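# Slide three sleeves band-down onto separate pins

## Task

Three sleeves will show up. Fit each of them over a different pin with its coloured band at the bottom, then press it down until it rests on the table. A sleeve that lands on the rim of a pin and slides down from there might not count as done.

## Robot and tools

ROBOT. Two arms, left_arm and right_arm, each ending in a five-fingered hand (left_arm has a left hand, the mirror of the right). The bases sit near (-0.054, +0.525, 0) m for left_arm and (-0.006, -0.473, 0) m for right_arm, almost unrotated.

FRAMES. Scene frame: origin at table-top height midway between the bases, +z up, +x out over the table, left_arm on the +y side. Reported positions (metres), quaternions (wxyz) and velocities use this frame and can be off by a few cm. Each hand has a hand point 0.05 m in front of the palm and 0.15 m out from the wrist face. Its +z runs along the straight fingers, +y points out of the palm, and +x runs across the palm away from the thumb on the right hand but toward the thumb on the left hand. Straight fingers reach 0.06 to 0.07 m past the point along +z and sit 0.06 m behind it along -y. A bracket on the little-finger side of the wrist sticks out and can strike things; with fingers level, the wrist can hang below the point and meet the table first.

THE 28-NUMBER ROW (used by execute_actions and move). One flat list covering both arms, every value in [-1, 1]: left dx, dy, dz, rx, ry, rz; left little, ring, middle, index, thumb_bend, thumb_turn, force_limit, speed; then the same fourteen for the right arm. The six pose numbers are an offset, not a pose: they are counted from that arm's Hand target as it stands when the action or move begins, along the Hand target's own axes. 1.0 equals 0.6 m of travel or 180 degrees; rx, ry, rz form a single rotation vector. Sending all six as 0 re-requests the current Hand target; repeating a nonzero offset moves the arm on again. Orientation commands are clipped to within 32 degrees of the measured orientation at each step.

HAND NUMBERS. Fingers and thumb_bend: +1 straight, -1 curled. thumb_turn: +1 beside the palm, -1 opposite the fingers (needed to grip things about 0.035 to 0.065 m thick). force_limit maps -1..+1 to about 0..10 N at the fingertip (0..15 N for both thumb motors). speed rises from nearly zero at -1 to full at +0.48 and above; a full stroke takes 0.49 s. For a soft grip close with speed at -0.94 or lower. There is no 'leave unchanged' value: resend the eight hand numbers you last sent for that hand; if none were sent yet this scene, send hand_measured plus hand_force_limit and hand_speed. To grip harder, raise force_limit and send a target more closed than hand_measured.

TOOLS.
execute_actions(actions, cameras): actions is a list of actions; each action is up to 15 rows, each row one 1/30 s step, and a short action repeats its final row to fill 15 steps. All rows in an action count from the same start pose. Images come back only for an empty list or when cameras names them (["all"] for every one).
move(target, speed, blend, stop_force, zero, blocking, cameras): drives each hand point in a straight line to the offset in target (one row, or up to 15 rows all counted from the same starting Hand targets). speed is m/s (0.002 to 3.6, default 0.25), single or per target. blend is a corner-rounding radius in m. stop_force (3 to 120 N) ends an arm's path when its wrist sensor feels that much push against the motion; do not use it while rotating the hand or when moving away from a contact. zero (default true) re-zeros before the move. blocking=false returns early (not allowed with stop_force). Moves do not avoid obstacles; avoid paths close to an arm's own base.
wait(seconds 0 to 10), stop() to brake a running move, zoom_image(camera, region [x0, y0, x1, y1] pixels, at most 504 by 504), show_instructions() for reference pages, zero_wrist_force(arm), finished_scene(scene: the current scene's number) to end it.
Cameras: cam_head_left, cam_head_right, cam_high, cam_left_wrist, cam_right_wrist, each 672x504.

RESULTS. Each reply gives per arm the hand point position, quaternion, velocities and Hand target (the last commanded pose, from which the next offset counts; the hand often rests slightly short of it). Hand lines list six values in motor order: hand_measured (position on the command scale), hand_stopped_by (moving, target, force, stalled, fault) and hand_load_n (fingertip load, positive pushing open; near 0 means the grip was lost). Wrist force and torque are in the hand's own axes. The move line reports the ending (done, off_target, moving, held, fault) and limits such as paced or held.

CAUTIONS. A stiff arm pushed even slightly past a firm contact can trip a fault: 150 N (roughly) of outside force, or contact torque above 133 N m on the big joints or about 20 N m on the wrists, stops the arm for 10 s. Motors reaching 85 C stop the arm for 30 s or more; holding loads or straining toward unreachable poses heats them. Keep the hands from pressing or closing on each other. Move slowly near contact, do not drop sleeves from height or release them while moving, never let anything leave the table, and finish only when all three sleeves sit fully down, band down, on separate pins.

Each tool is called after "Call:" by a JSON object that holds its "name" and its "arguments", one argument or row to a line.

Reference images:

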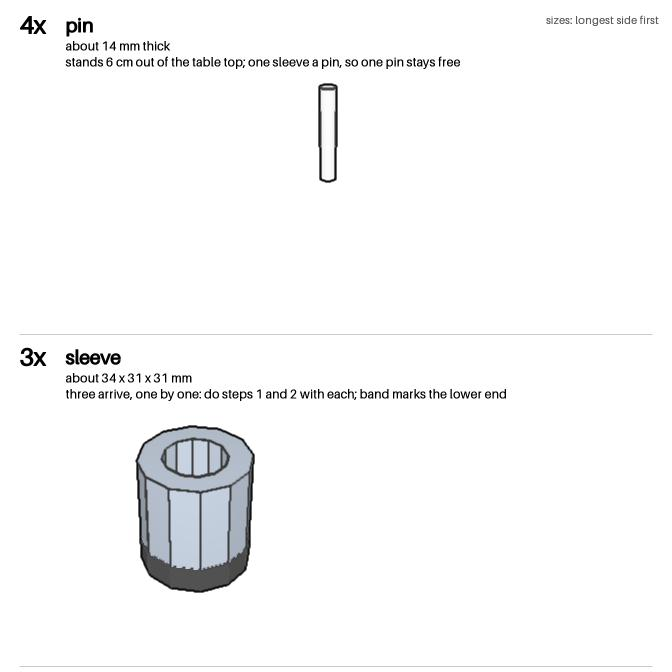

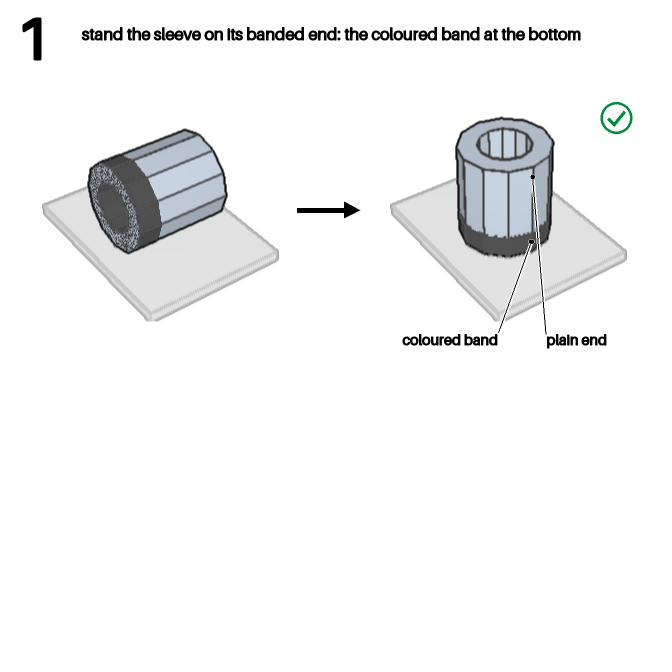

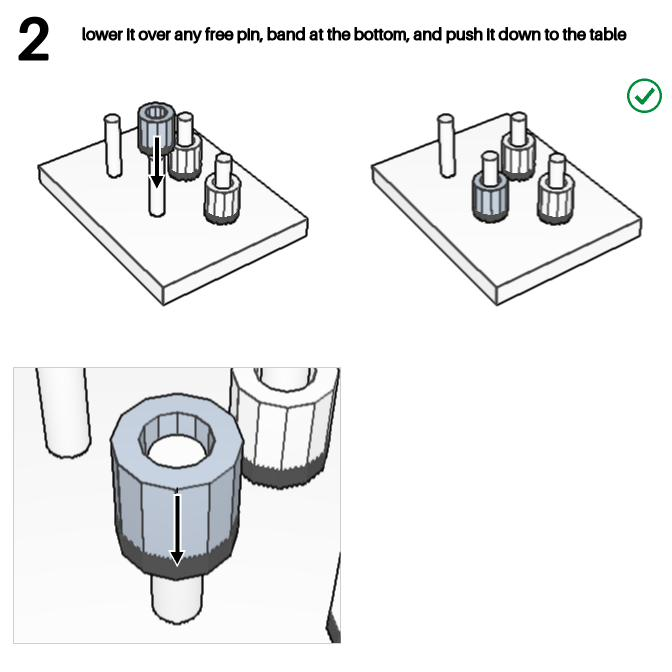

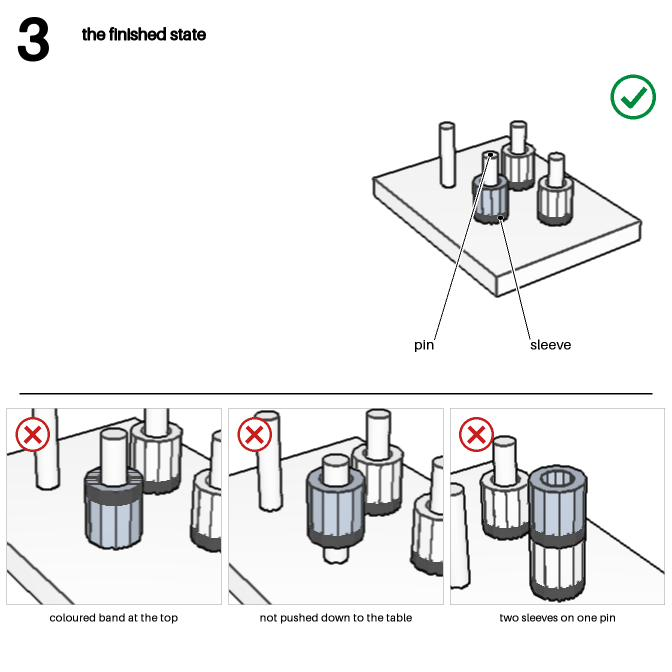

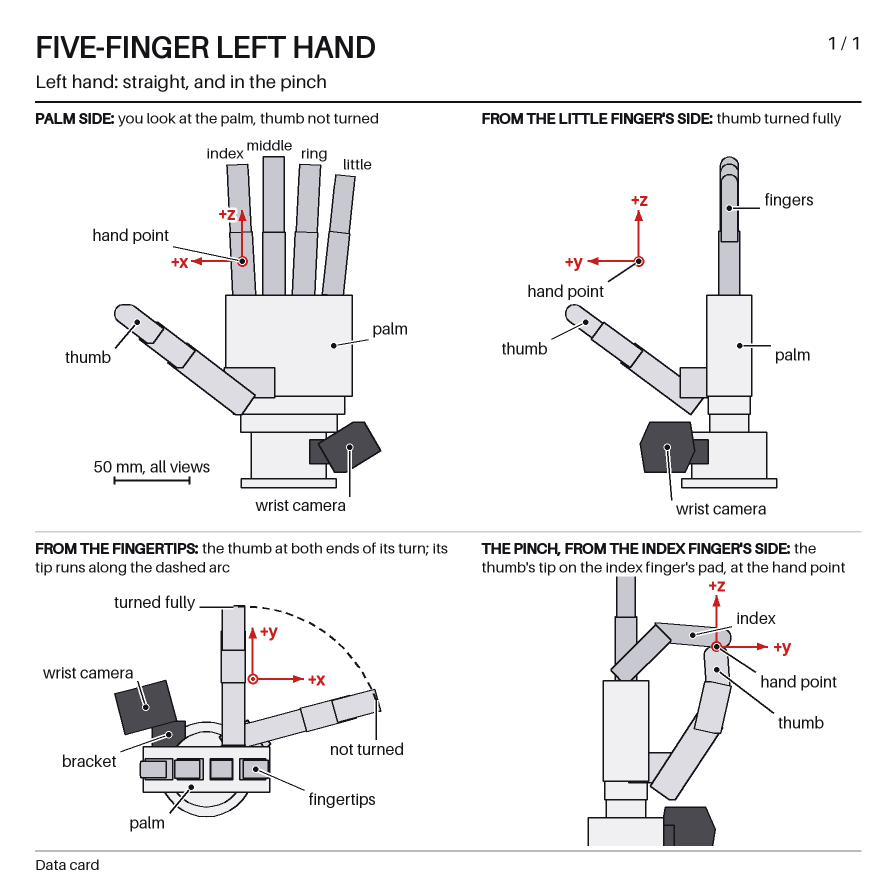

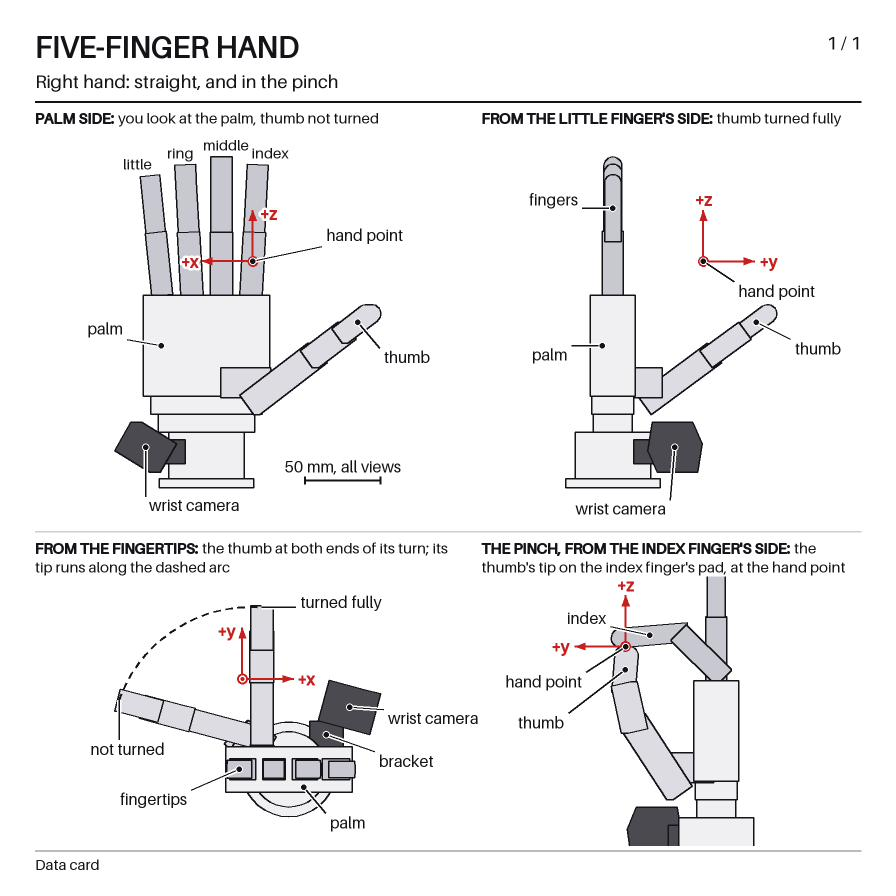

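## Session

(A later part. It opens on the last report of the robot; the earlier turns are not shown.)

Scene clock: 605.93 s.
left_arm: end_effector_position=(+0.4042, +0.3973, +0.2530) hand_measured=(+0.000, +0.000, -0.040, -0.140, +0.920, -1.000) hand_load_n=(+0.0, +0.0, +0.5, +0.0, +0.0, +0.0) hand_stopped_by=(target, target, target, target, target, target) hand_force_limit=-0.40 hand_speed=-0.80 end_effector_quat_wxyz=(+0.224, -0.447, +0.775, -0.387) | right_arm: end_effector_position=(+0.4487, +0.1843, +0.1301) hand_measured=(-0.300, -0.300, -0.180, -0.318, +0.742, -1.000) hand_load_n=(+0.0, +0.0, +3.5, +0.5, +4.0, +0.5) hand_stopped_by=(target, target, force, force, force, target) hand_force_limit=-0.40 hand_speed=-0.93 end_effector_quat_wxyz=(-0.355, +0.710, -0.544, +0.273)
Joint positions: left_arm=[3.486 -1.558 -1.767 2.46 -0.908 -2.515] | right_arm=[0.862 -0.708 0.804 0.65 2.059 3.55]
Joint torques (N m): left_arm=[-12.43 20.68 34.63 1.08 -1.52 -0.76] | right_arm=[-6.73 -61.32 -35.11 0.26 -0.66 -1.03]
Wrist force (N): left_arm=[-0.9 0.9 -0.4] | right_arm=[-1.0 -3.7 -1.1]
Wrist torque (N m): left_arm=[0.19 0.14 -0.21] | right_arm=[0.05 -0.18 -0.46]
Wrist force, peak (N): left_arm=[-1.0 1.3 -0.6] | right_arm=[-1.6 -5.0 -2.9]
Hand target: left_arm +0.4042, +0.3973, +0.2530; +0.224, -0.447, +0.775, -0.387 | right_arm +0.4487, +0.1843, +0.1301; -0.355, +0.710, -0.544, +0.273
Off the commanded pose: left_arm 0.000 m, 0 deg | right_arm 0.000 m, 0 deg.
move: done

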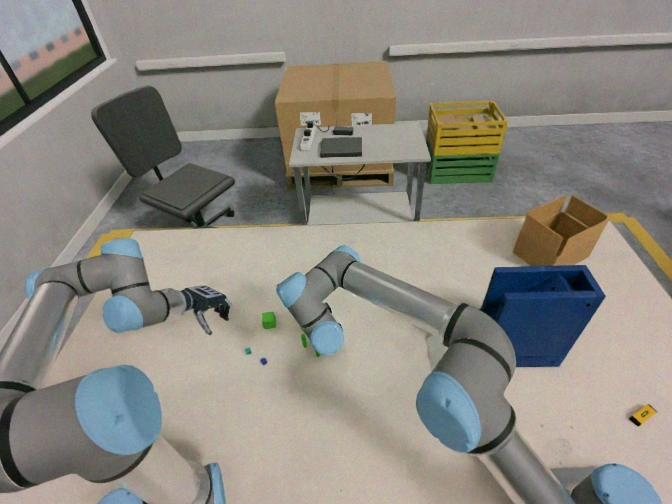

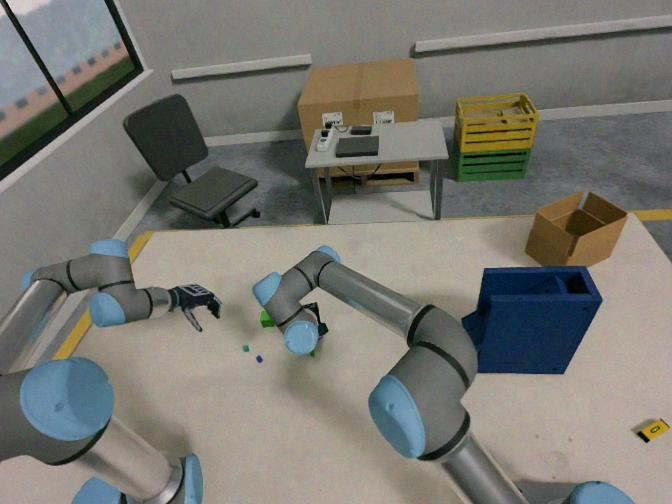

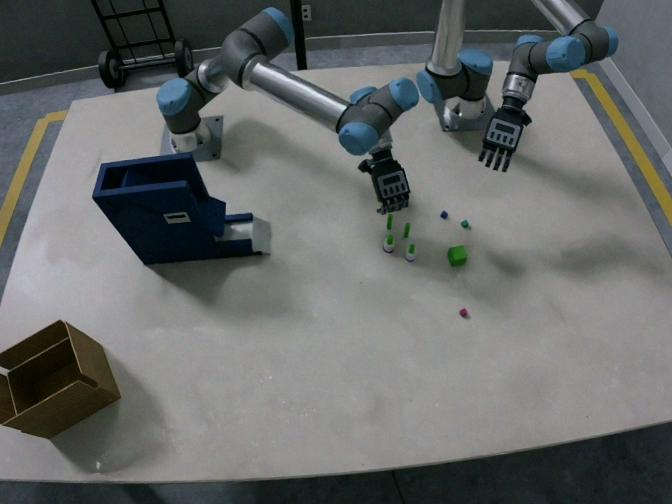

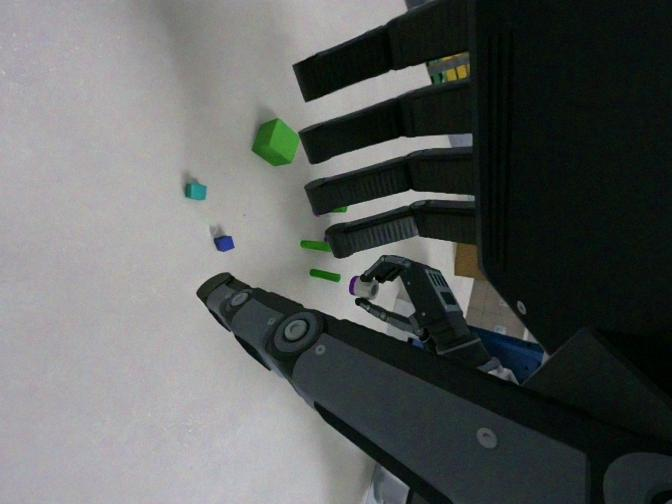

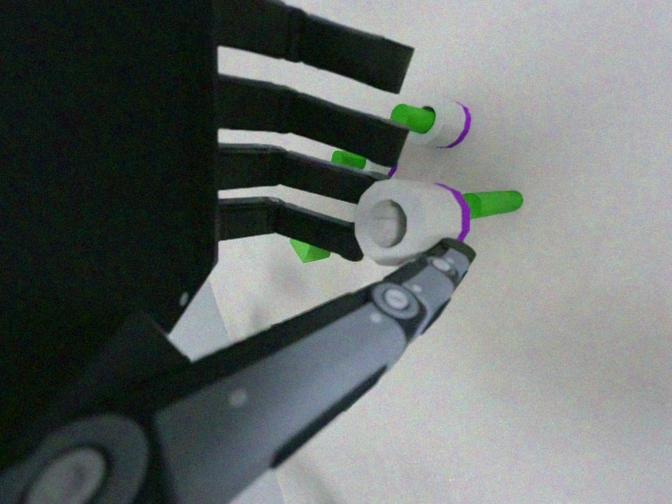

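Call:
{"name": "move", "arguments": {
  "target": [0,0,0,0,0,0,0.0,0.0,-0.04,-0.14,0.92,-1,-0.4,-0.8,0.0083,0.0173,0.0186,0,0,0,-0.3,-0.3,-0.35,-0.35,0.4,-1,-0.4,-0.93],
  "speed": 0.06,
  "cameras": ["cam_head_left", "cam_head_right", "cam_high", "cam_right_wrist"]
}}

Call:
{"name": "zoom_image", "arguments": {
  "camera": "cam_right_wrist",
  "region": [336, 140, 546, 290]
}}

Scene clock: 615.40 s.
left_arm: end_effector_position=(+0.4042, +0.3973, +0.2530) hand_measured=(+0.000, +0.000, -0.040, -0.140, +0.920, -1.000) hand_load_n=(+0.0, +0.0, +0.0, +0.0, +0.0, +0.0) hand_stopped_by=(target, target, target, target, target, target) hand_force_limit=-0.40 hand_speed=-0.80 end_effector_quat_wxyz=(+0.224, -0.447, +0.775, -0.387) | right_arm: end_effector_position=(+0.4527, +0.1802, +0.1150) hand_measured=(-0.300, -0.300, -0.180, -0.318, +0.742, -1.000) hand_load_n=(+0.0, +0.0, +3.5, +0.5, +4.5, +0.5) hand_stopped_by=(target, target, force, force, force, target) hand_force_limit=-0.40 hand_speed=-0.93 end_effector_quat_wxyz=(-0.355, +0.710, -0.544, +0.273) end_effector_velocity=(-0.001, +0.000, +0.002) end_effector_angular_velocity=(-0.001, +0.001, +0.001)
Joint positions: left_arm=[3.486 -1.558 -1.767 2.46 -0.908 -2.515] | right_arm=[0.853 -0.709 0.844 0.608 2.053 3.543]
Joint velocities: left_arm=[within noise] | right_arm=[0.001 -0.001 -0.004 0.006 0 0]
Joint torques (N m): left_arm=[-12.4 20.7 34.54 1.18 -1.54 -0.9] | right_arm=[4.9 -78.69 -35.85 3.74 0.27 0.26]
Wrist force (N): left_arm=[-0.7 0.8 -0.3] | right_arm=[-1.4 -3.6 -0.8]
Wrist torque (N m): left_arm=[0.19 0.10 -0.18] | right_arm=[0.06 -0.13 -0.48]
Wrist force, peak (N): left_arm=[-1.0 1.3 -0.5] | right_arm=[-1.1 -4.3 -1.5]
Hand target: left_arm +0.4042, +0.3973, +0.2530; +0.224, -0.447, +0.775, -0.387 | right_arm +0.4527, +0.1802, +0.1151; -0.355, +0.710, -0.544, +0.273
Off the commanded pose: left_arm 0.000 m, 0 deg | right_arm 0.000 m, 0 deg.
move: done
Images, in order (width x height): cam_head_left 672x504, cam_head_right 672x504, cam_high 672x504, cam_right_wrist 672x504.

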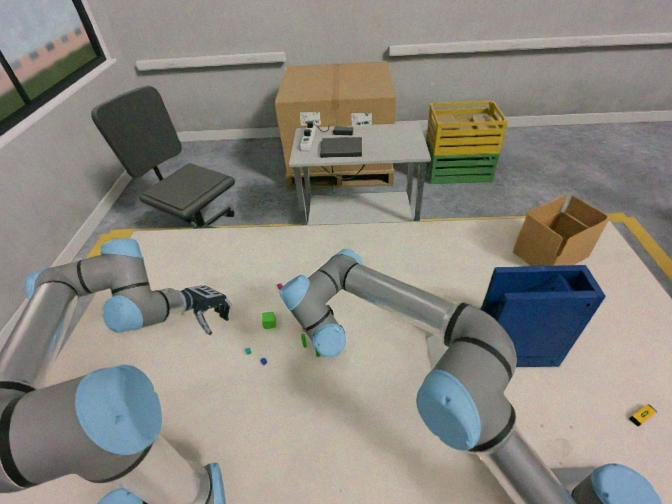

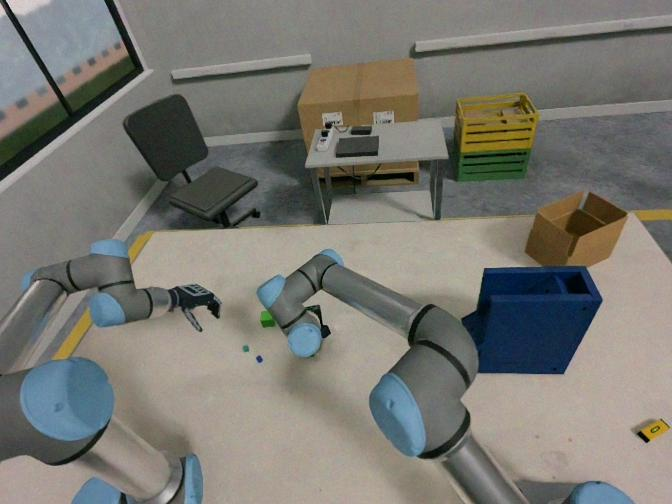

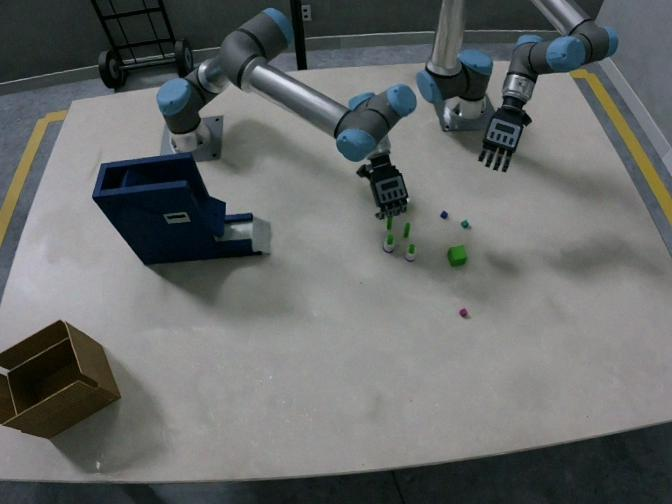

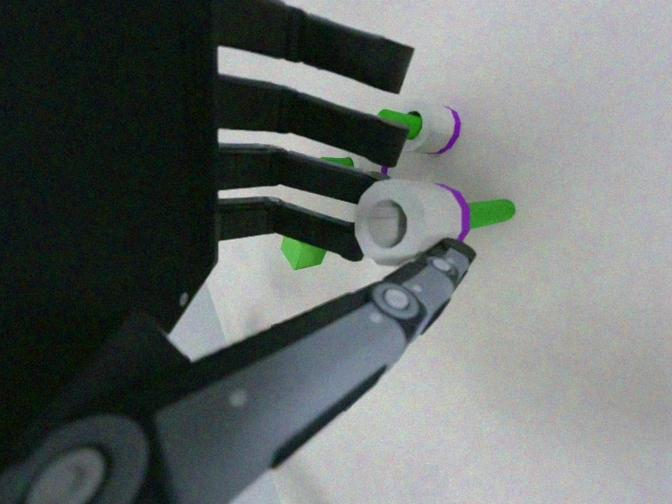

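Scaled by 2.400 from the camera's 672x504 image, which has a finer 960x720 frame.

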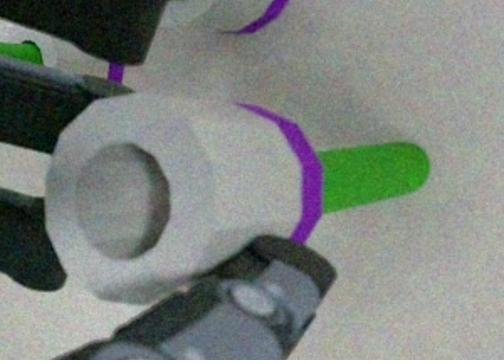

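Call:
{"name": "zoom_image", "arguments": {
  "camera": "cam_right_wrist",
  "region": [346, 165, 526, 275]
}}

Scaled by 2.800 from the camera's 672x504 image, which has a finer 960x720 frame.

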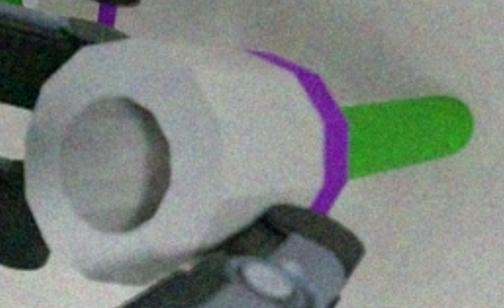

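Call:
{"name": "wait", "arguments": {
  "seconds": 0,
  "cameras": ["cam_left_wrist", "cam_high", "cam_head_right", "cam_right_wrist"]
}}

Call:
{"name": "zoom_image", "arguments": {
  "camera": "cam_left_wrist",
  "region": [290, 220, 410, 320]
}}

Call:
{"name": "zoom_image", "arguments": {
  "camera": "cam_high",
  "region": [360, 180, 430, 260]
}}

Call:
{"name": "zoom_image", "arguments": {
  "camera": "cam_head_right",
  "region": [280, 300, 350, 370]
}}

Scene clock: 631.50 s.
left_arm: end_effector_position=(+0.4042, +0.3973, +0.2530) hand_measured=(+0.000, +0.000, -0.040, -0.140, +0.920, -1.000) hand_load_n=(-0.5, +0.0, +0.0, +0.0, +0.0, +0.0) hand_stopped_by=(target, target, target, target, target, target) hand_force_limit=-0.40 hand_speed=-0.80 end_effector_quat_wxyz=(+0.224, -0.447, +0.775, -0.387) | right_arm: end_effector_position=(+0.4527, +0.1802, +0.1151) hand_measured=(-0.300, -0.300, -0.180, -0.318, +0.742, -1.000) hand_load_n=(+0.0, +0.0, +3.5, +0.5, +4.5, +0.5) hand_stopped_by=(target, target, force, force, force, target) hand_force_limit=-0.40 hand_speed=-0.93 end_effector_quat_wxyz=(-0.355, +0.710, -0.544, +0.273)
Joint positions: left_arm=[3.486 -1.558 -1.767 2.46 -0.908 -2.515] | right_arm=[0.853 -0.709 0.844 0.608 2.053 3.543]
Joint torques (N m): left_arm=[-12.07 20.82 34.86 1.01 -1.25 -0.53] | right_arm=[5.84 -52.89 -35.07 2.38 2.29 1.29]
Wrist force (N): left_arm=[-0.9 1.0 -0.5] | right_arm=[-1.6 -3.7 -0.8]
Wrist torque (N m): left_arm=[0.21 0.13 -0.20] | right_arm=[0.04 -0.10 -0.49]
Wrist force, peak (N): left_arm=[-1.1 1.1 -0.7] | right_arm=[-1.6 -4.0 -0.8]
Hand target: left_arm +0.4042, +0.3973, +0.2530; +0.224, -0.447, +0.775, -0.387 | right_arm +0.4527, +0.1802, +0.1151; -0.355, +0.710, -0.544, +0.273
Off the commanded pose: left_arm 0.000 m, 0 deg | right_arm 0.000 m, 0 deg.
Images, in order (width x height): cam_head_right 672x504, cam_high 672x504, cam_left_wrist 672x504, cam_right_wrist 672x504.

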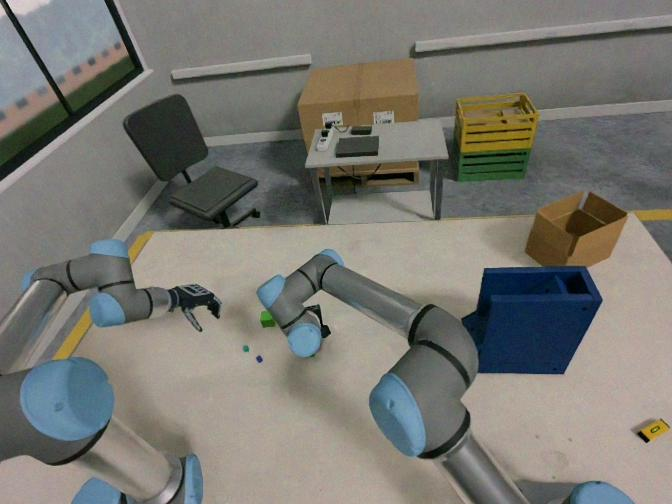

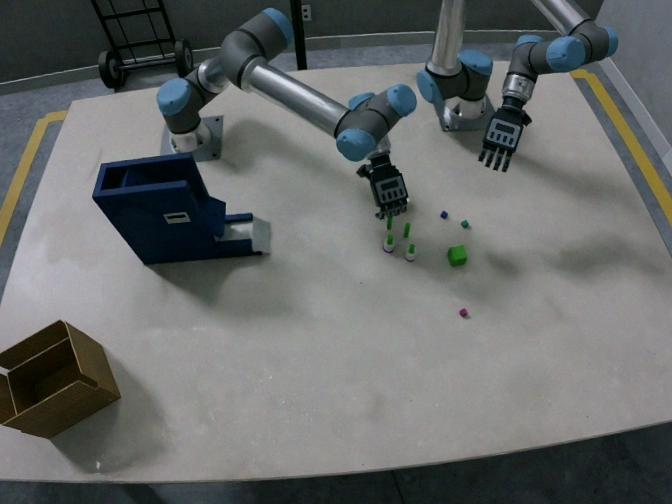

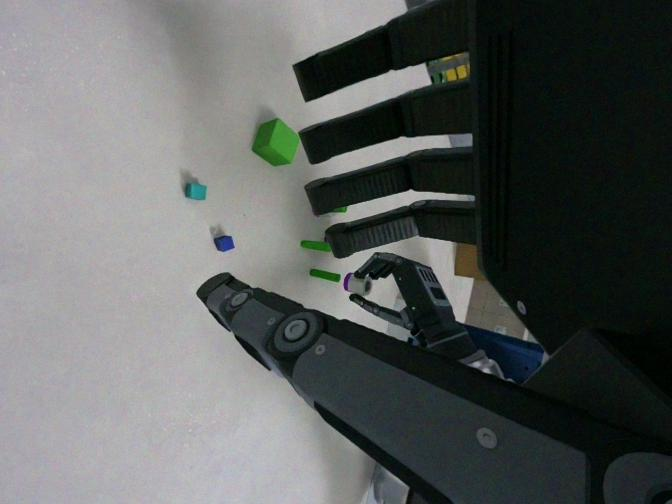

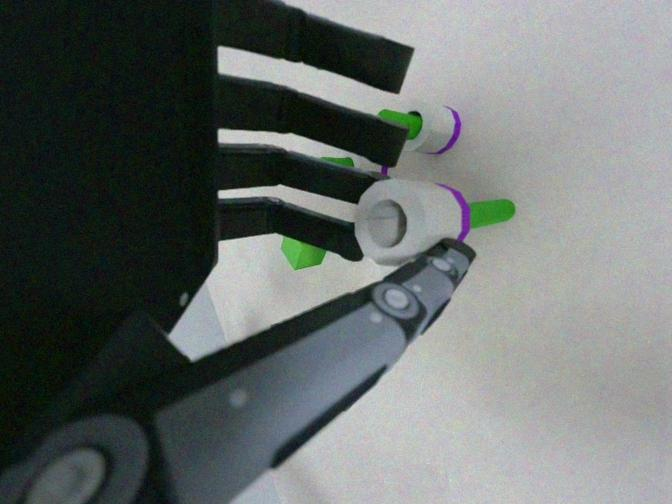

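Scaled by 4.200 from the camera's 672x504 image, which has a finer 960x720 frame.

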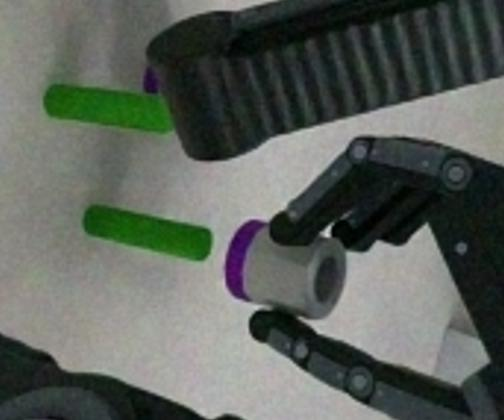

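Scaled by 6.300 from the camera's 672x504 image, which has a finer 960x720 frame.

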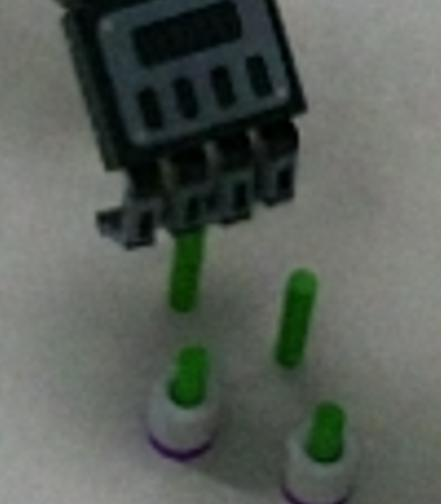

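Scaled by 7.200 from the camera's 672x504 image, which has a finer 960x720 frame.

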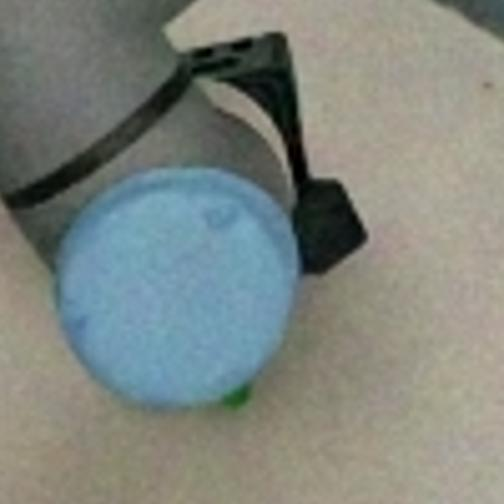

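Call:
{"name": "move", "arguments": {
  "target": [
    [0,0,0,0,0,0,0.0,0.0,-0.04,-0.14,0.92,-1,-0.4,-0.8,0.1123,0.0778,-0.1037,0,0,0,-0.3,-0.3,-0.35,-0.35,0.4,-1,-0.4,-0.93],
    [0,0,0,0,0,0,0.0,0.0,-0.04,-0.14,0.92,-1,-0.4,-0.8,0.1123,0.1711,-0.0337,0,0,0,-0.3,-0.3,-0.35,-0.35,0.4,-1,-0.4,-0.93]
  ],
  "speed": [0.12, 0.1],
  "blend": [0.02, 0]
}}

Call:
{"name": "move", "arguments": {
  "target": [0,0,0,0,0,0,0.0,0.0,-0.04,-0.14,0.92,-1,-0.4,-0.8,0,0.0267,0.02,0,0,0,-0.3,-0.3,-0.35,-0.35,0.4,-1,-0.4,-0.93],
  "speed": 0.012,
  "stop_force": 6,
  "cameras": ["cam_right_wrist"]
}}

Scene clock: 646.10 s.
left_arm: end_effector_position=(+0.4042, +0.3973, +0.2530) hand_measured=(+0.000, +0.000, -0.040, -0.140, +0.920, -1.000) hand_load_n=(+0.0, +0.0, +0.0, -0.5, +0.0, +0.0) hand_stopped_by=(target, target, target, target, target, target) hand_force_limit=-0.40 hand_speed=-0.80 end_effector_quat_wxyz=(+0.224, -0.447, +0.775, -0.387) | right_arm: end_effector_position=(+0.3950, +0.0949, +0.0449) hand_measured=(-0.300, -0.300, -0.180, -0.318, +0.742, -1.000) hand_load_n=(+0.5, +0.0, +4.0, +0.5, +4.5, +0.5) hand_stopped_by=(target, target, force, force, force, target) hand_force_limit=-0.40 hand_speed=-0.93 end_effector_quat_wxyz=(-0.355, +0.710, -0.544, +0.273)
Joint positions: left_arm=[3.486 -1.558 -1.767 2.46 -0.908 -2.515] | right_arm=[0.835 -0.916 1.4 0.252 2.039 3.529]
Joint torques (N m): left_arm=[-11.84 21.3 34.09 0.96 -0.93 -0.16] | right_arm=[-6.57 -68.59 -31.83 2.64 -1.38 -1.63]
Wrist force (N): left_arm=[-0.8 0.9 -0.7] | right_arm=[-1.3 -3.7 -1.2]
Wrist torque (N m): left_arm=[0.22 0.10 -0.19] | right_arm=[0.07 -0.13 -0.30]
Wrist force, peak (N): left_arm=[-1.1 1.1 -0.7] | right_arm=[-2.3 -4.1 0.0]
Hand target: left_arm +0.4042, +0.3973, +0.2530; +0.224, -0.447, +0.775, -0.387 | right_arm +0.3951, +0.0950, +0.0450; -0.355, +0.710, -0.544, +0.273
Off the commanded pose: left_arm 0.000 m, 0 deg | right_arm 0.000 m, 0 deg.
move: done

Scene clock: 649.17 s.
left_arm: end_effector_position=(+0.4042, +0.3973, +0.2530) hand_measured=(+0.000, +0.000, -0.040, -0.140, +0.920, -1.000) hand_load_n=(+0.0, +0.0, +0.0, +0.0, +0.0, +0.5) hand_stopped_by=(target, target, target, target, target, target) hand_force_limit=-0.40 hand_speed=-0.80 end_effector_quat_wxyz=(+0.224, -0.447, +0.775, -0.387) | right_arm: end_effector_position=(+0.3951, +0.0950, +0.0250) hand_measured=(-0.300, -0.300, -0.180, -0.318, +0.742, -1.000) hand_load_n=(+0.0, +0.0, +3.5, +0.5, +4.0, +0.0) hand_stopped_by=(target, target, force, force, force, target) hand_force_limit=-0.40 hand_speed=-0.93 end_effector_quat_wxyz=(-0.355, +0.710, -0.544, +0.273)
Joint positions: left_arm=[3.486 -1.558 -1.767 2.46 -0.908 -2.515] | right_arm=[0.835 -0.893 1.418 0.211 2.039 3.529]
Joint torques (N m): left_arm=[-12.14 22.11 33.97 0.93 -0.89 -0.18] | right_arm=[-4.92 -68.09 -29.56 3.57 -1.4 -1.88]
Wrist force (N): left_arm=[-0.7 0.9 -0.6] | right_arm=[-1.6 -5.3 -2.3]
Wrist torque (N m): left_arm=[0.21 0.10 -0.19] | right_arm=[0.04 -0.08 -0.34]
Wrist force, peak (N): left_arm=[-1.1 1.0 -0.4] | right_arm=[-2.1 -7.3 -3.7]
Hand target: left_arm +0.4042, +0.3973, +0.2530; +0.224, -0.447, +0.775, -0.387 | right_arm +0.3951, +0.0950, +0.0250; -0.355, +0.710, -0.544, +0.273
Off the commanded pose: left_arm 0.000 m, 0 deg | right_arm 0.000 m, 0 deg.
move: done
Images, in order (width x height): cam_right_wrist 672x504.

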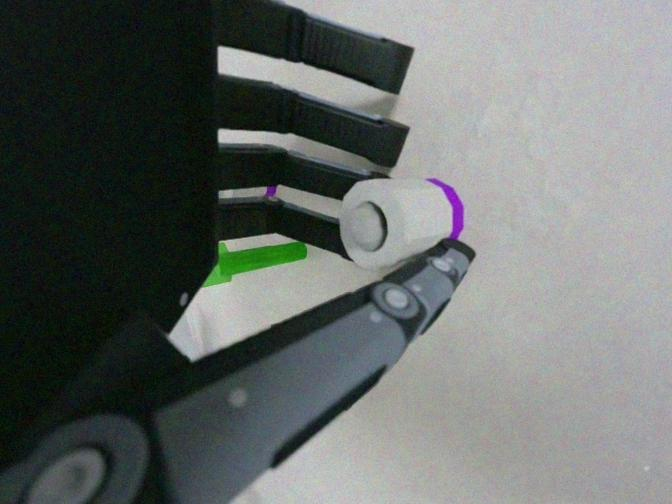

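Call:
{"name": "move", "arguments": {
  "target": [
    [0,0,0,0,0,0,0.0,0.0,-0.04,-0.14,0.92,-1,-0.4,-0.8,0,0,0,0,0,0,-0.3,-0.3,0.12,0.12,0.9,-1,-0.4,-0.8],
    [0,0,0,0,0,0,0.0,0.0,-0.04,-0.14,0.92,-1,-0.4,-0.8,0,-0.0108,-0.0081,0,0,0,-0.3,-0.3,0.12,0.12,0.9,-1,-0.4,-0.8]
  ],
  "speed": [0.05, 0.03],
  "cameras": ["cam_right_wrist"]
}}

Call:
{"name": "zoom_image", "arguments": {
  "camera": "cam_right_wrist",
  "region": [336, 140, 516, 290]
}}

Scene clock: 653.50 s.
left_arm: end_effector_position=(+0.4042, +0.3973, +0.2530) hand_measured=(+0.000, +0.000, -0.040, -0.140, +0.920, -1.000) hand_load_n=(+0.0, +0.0, +0.0, +0.0, +0.0, +0.0) hand_stopped_by=(target, target, target, target, target, target) hand_force_limit=-0.40 hand_speed=-0.80 end_effector_quat_wxyz=(+0.224, -0.447, +0.775, -0.387) | right_arm: end_effector_position=(+0.3951, +0.0950, +0.0333) hand_measured=(-0.300, -0.300, +0.118, +0.120, +0.900, -1.000) hand_load_n=(+0.0, +0.0, +0.0, +0.0, +0.0, +0.0) hand_stopped_by=(target, target, target, target, target, target) hand_force_limit=-0.40 hand_speed=-0.80 end_effector_quat_wxyz=(-0.355, +0.710, -0.544, +0.273)
Joint positions: left_arm=[3.486 -1.558 -1.767 2.46 -0.908 -2.515] | right_arm=[0.835 -0.903 1.411 0.228 2.039 3.529]
Joint torques (N m): left_arm=[-11.45 21.92 34.36 1.04 -0.86 0.05] | right_arm=[2.7 -51.89 -22.75 -0.67 -0.88 -1.21]
Wrist force (N): left_arm=[-1.0 0.9 -0.5] | right_arm=[-1.5 -3.8 -1.0]
Wrist torque (N m): left_arm=[0.21 0.14 -0.21] | right_arm=[0.06 -0.11 -0.32]
Wrist force, peak (N): left_arm=[-0.9 1.2 -0.5] | right_arm=[-1.3 -9.2 -12.6]
Hand target: left_arm +0.4042, +0.3973, +0.2530; +0.224, -0.447, +0.775, -0.387 | right_arm +0.3951, +0.0950, +0.0331; -0.355, +0.710, -0.544, +0.273
Off the commanded pose: left_arm 0.000 m, 0 deg | right_arm 0.000 m, 0 deg.
move: done
Images, in order (width x height): cam_right_wrist 672x504.

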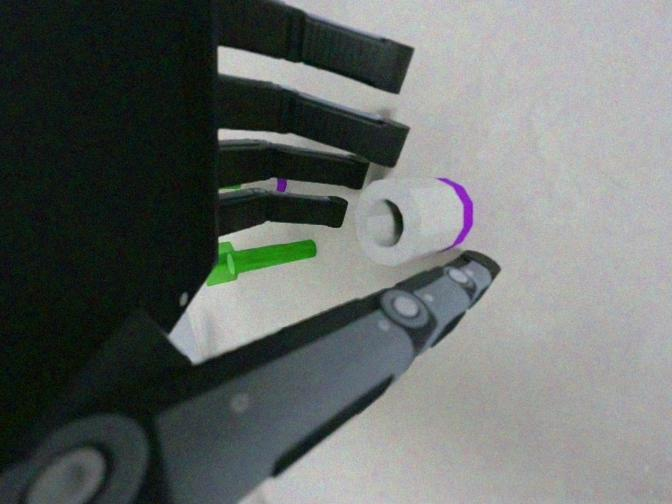

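Scaled by 2.800 from the camera's 672x504 image, which has a finer 960x720 frame.

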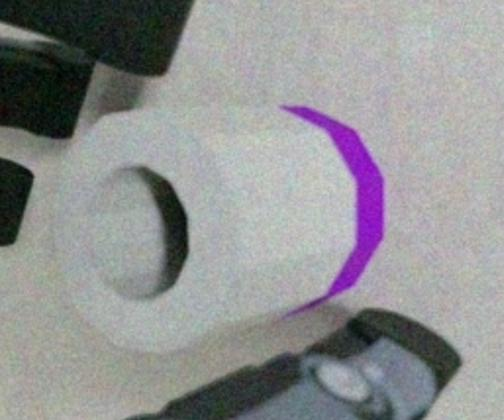

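Call:
{"name": "move", "arguments": {
  "target": [
    [0,0,0,0,0,0,0.0,0.0,-0.04,-0.14,0.92,-1,-0.4,-0.8,0.0042,-0.001,0.0013,0,0,0,-0.3,-0.3,0.12,0.12,0.9,-1,-0.4,-0.8],
    [0,0,0,0,0,0,0.0,0.0,-0.04,-0.14,0.92,-1,-0.4,-0.8,0.0042,-0.001,0.0013,0,0,0,-0.3,-0.3,-0.35,-0.35,0.4,-1,-0.4,-0.93],
    [0,0,0,0,0,0,0.0,0.0,-0.04,-0.14,0.92,-1,-0.4,-0.8,0.0042,-0.041,-0.0287,0,0,0,-0.3,-0.3,-0.35,-0.35,0.4,-1,-0.4,-0.93]
  ],
  "speed": [0.03, 0.03, 0.06],
  "cameras": ["cam_right_wrist", "cam_left_wrist"]
}}

Call:
{"name": "zoom_image", "arguments": {
  "camera": "cam_right_wrist",
  "region": [336, 140, 516, 290]
}}

Call:
{"name": "zoom_image", "arguments": {
  "camera": "cam_left_wrist",
  "region": [290, 230, 410, 330]
}}

Scene clock: 662.17 s.
left_arm: end_effector_position=(+0.4042, +0.3973, +0.2530) hand_measured=(+0.000, +0.000, -0.040, -0.140, +0.920, -1.000) hand_load_n=(+0.0, +0.0, +0.0, +0.0, +0.0, +0.0) hand_stopped_by=(target, target, target, target, target, target) hand_force_limit=-0.40 hand_speed=-0.80 end_effector_quat_wxyz=(+0.224, -0.447, +0.775, -0.387) | right_arm: end_effector_position=(+0.3967, +0.0929, +0.0634) hand_measured=(-0.300, -0.300, -0.182, -0.298, +0.742, -1.000) hand_load_n=(+0.5, +0.0, +2.5, +2.5, +6.0, +0.0) hand_stopped_by=(target, target, force, force, force, target) hand_force_limit=-0.40 hand_speed=-0.93 end_effector_quat_wxyz=(-0.355, +0.709, -0.544, +0.273)
Joint positions: left_arm=[3.486 -1.558 -1.767 2.46 -0.908 -2.515] | right_arm=[0.83 -0.939 1.387 0.286 2.036 3.525]
Joint torques (N m): left_arm=[-11.3 21.78 33.92 0.97 -0.59 0.29] | right_arm=[6.06 -42.1 -12.8 -1.39 2.3 1.14]
Wrist force (N): left_arm=[-0.9 1.0 -0.5] | right_arm=[-1.0 -3.5 -1.0]
Wrist torque (N m): left_arm=[0.22 0.14 -0.21] | right_arm=[0.08 -0.17 -0.28]
Wrist force, peak (N): left_arm=[-0.9 1.2 -0.8] | right_arm=[-1.8 -5.3 -2.1]
Hand target: left_arm +0.4042, +0.3973, +0.2530; +0.224, -0.447, +0.775, -0.387 | right_arm +0.3966, +0.0928, +0.0631; -0.355, +0.710, -0.544, +0.273
Off the commanded pose: left_arm 0.000 m, 0 deg | right_arm 0.000 m, 0 deg.
move: done
Images, in order (width x height): cam_left_wrist 672x504, cam_right_wrist 672x504.

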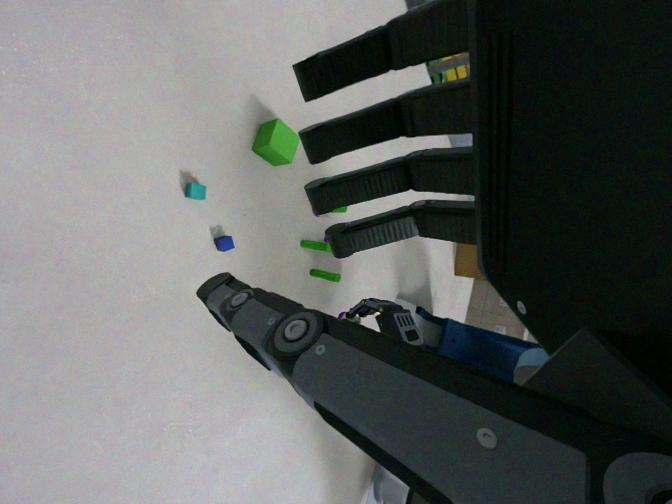

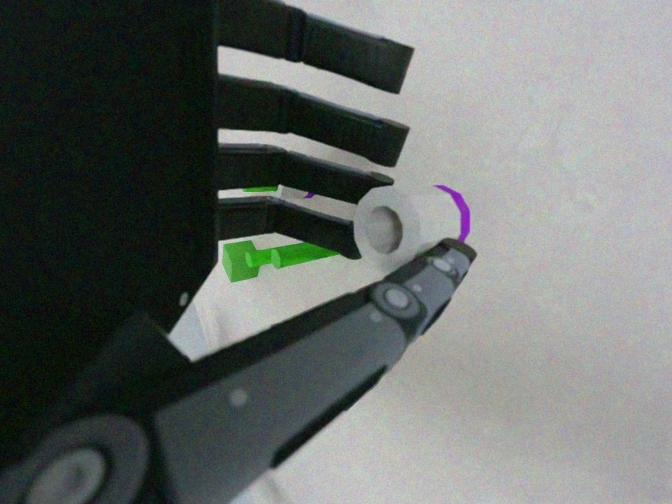

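Scaled by 2.800 from the camera's 672x504 image, which has a finer 960x720 frame.

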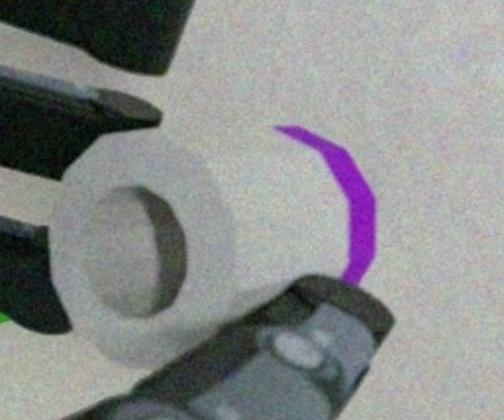

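Scaled by 4.200 from the camera's 672x504 image, which has a finer 960x720 frame.

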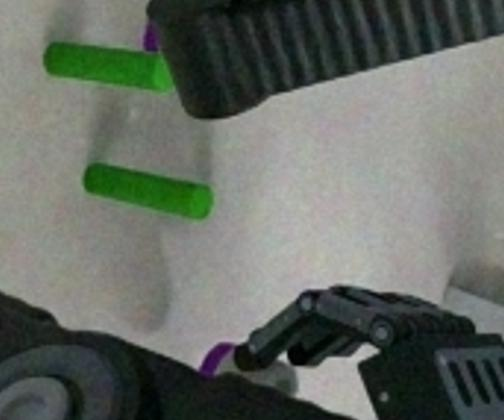

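Call:
{"name": "move", "arguments": {
  "target": [
    [0,0,0,0,0,0,0.0,0.0,-0.04,-0.14,0.92,-1,-0.4,-0.8,0,-0.0893,-0.067,0,0,0,-0.3,-0.3,-0.35,-0.35,0.4,-1,-0.4,-0.93],
    [0,0,0,0,0,0,0.0,0.0,-0.04,-0.14,0.92,-1,-0.4,-0.8,-0.1165,-0.166,0.0355,0,0,0,-0.3,-0.3,-0.35,-0.35,0.4,-1,-0.4,-0.93],
    [0,0,0,0,0,0,0.0,0.0,-0.04,-0.14,0.92,-1,-0.4,-0.8,-0.1165,-0.146,0.0505,0,0,0,-0.3,-0.3,-0.35,-0.35,0.4,-1,-0.4,-0.93]
  ],
  "speed": [0.1, 0.12, 0.06],
  "blend": [0.02, 0.008, 0],
  "cameras": ["cam_right_wrist", "cam_left_wrist", "cam_high"]
}}

Call:
{"name": "zoom_image", "arguments": {
  "camera": "cam_right_wrist",
  "region": [346, 150, 546, 290]
}}

Call:
{"name": "zoom_image", "arguments": {
  "camera": "cam_left_wrist",
  "region": [300, 250, 390, 310]
}}

Call:
{"name": "zoom_image", "arguments": {
  "camera": "cam_high",
  "region": [360, 180, 430, 260]
}}

Scene clock: 670.30 s.
left_arm: end_effector_position=(+0.4042, +0.3973, +0.2530) hand_measured=(+0.000, +0.000, -0.040, -0.140, +0.920, -1.000) hand_load_n=(+0.0, +0.0, +0.0, +0.0, +0.0, +0.0) hand_stopped_by=(target, target, target, target, target, target) hand_force_limit=-0.40 hand_speed=-0.80 end_effector_quat_wxyz=(+0.224, -0.447, +0.775, -0.387) | right_arm: end_effector_position=(+0.4526, +0.1802, +0.1150) hand_measured=(-0.300, -0.300, -0.182, -0.298, +0.742, -1.000) hand_load_n=(+0.0, +0.0, +3.0, +2.5, +6.0, -0.5) hand_stopped_by=(target, target, force, force, force, target) hand_force_limit=-0.40 hand_speed=-0.93 end_effector_quat_wxyz=(-0.355, +0.710, -0.544, +0.273)
Joint positions: left_arm=[3.486 -1.558 -1.767 2.46 -0.908 -2.515] | right_arm=[0.854 -0.709 0.844 0.608 2.053 3.543]
Joint torques (N m): left_arm=[-10.78 22.8 34.18 0.82 -0.46 0.33] | right_arm=[-6.18 -66.77 -35.43 3.47 -0.53 -1.18]
Wrist force (N): left_arm=[-0.9 1.0 -0.4] | right_arm=[-1.5 -3.8 -0.6]
Wrist torque (N m): left_arm=[0.21 0.13 -0.20] | right_arm=[0.01 -0.12 -0.49]
Wrist force, peak (N): left_arm=[-1.0 1.0 -0.7] | right_arm=[-2.0 -4.6 -0.7]
Hand target: left_arm +0.4042, +0.3973, +0.2530; +0.224, -0.447, +0.775, -0.387 | right_arm +0.4527, +0.1802, +0.1151; -0.355, +0.710, -0.544, +0.273
Off the commanded pose: left_arm 0.000 m, 0 deg | right_arm 0.000 m, 0 deg.
move: done; blend cut to 0.0075 m at target 2
Images, in order (width x height): cam_high 672x504, cam_left_wrist 672x504, cam_right_wrist 672x504.

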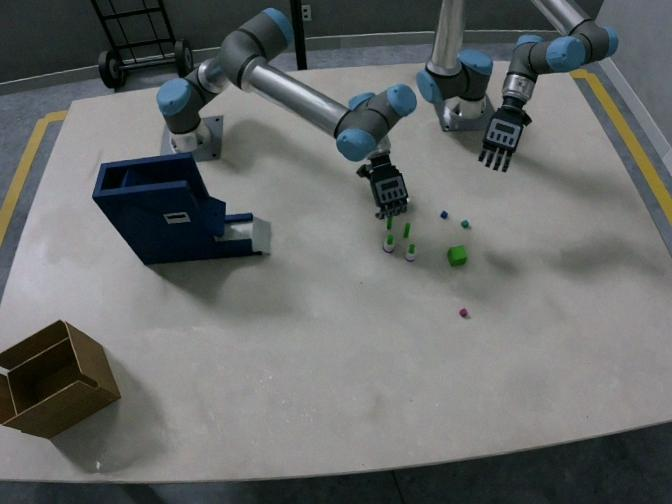

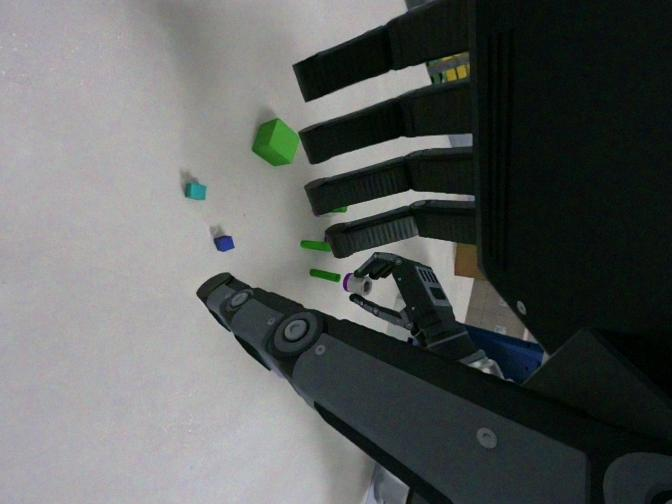

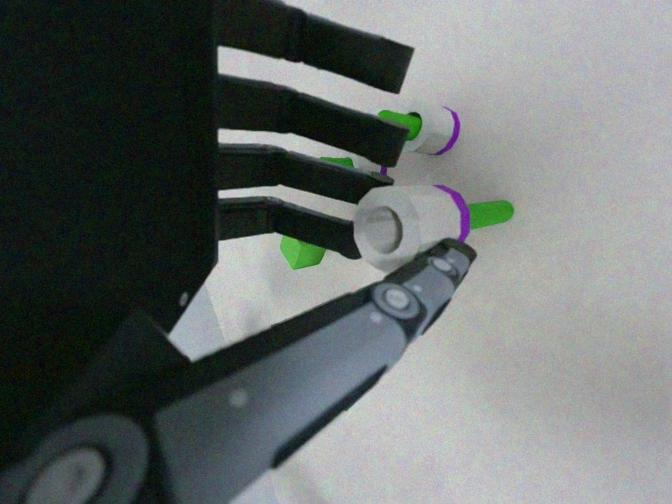

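Scaled by 2.520 from the camera's 672x504 image, which has a finer 960x720 frame.

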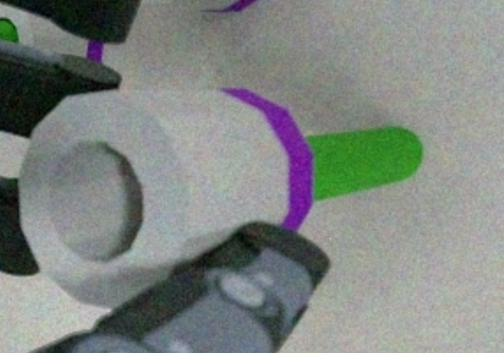

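Scaled by 5.600 from the camera's 672x504 image, which has a finer 960x720 frame.

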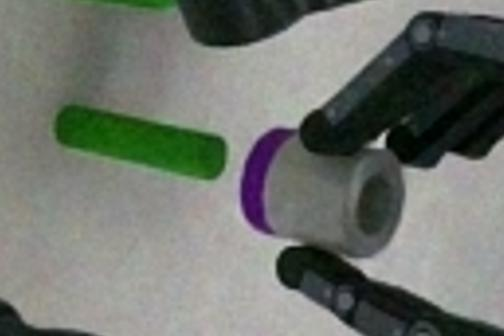

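Scaled by 6.300 from the camera's 672x504 image, which has a finer 960x720 frame.

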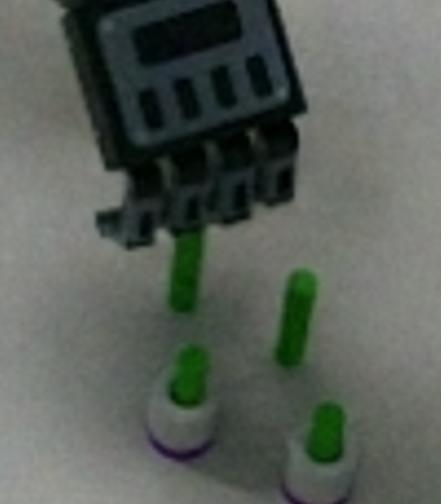

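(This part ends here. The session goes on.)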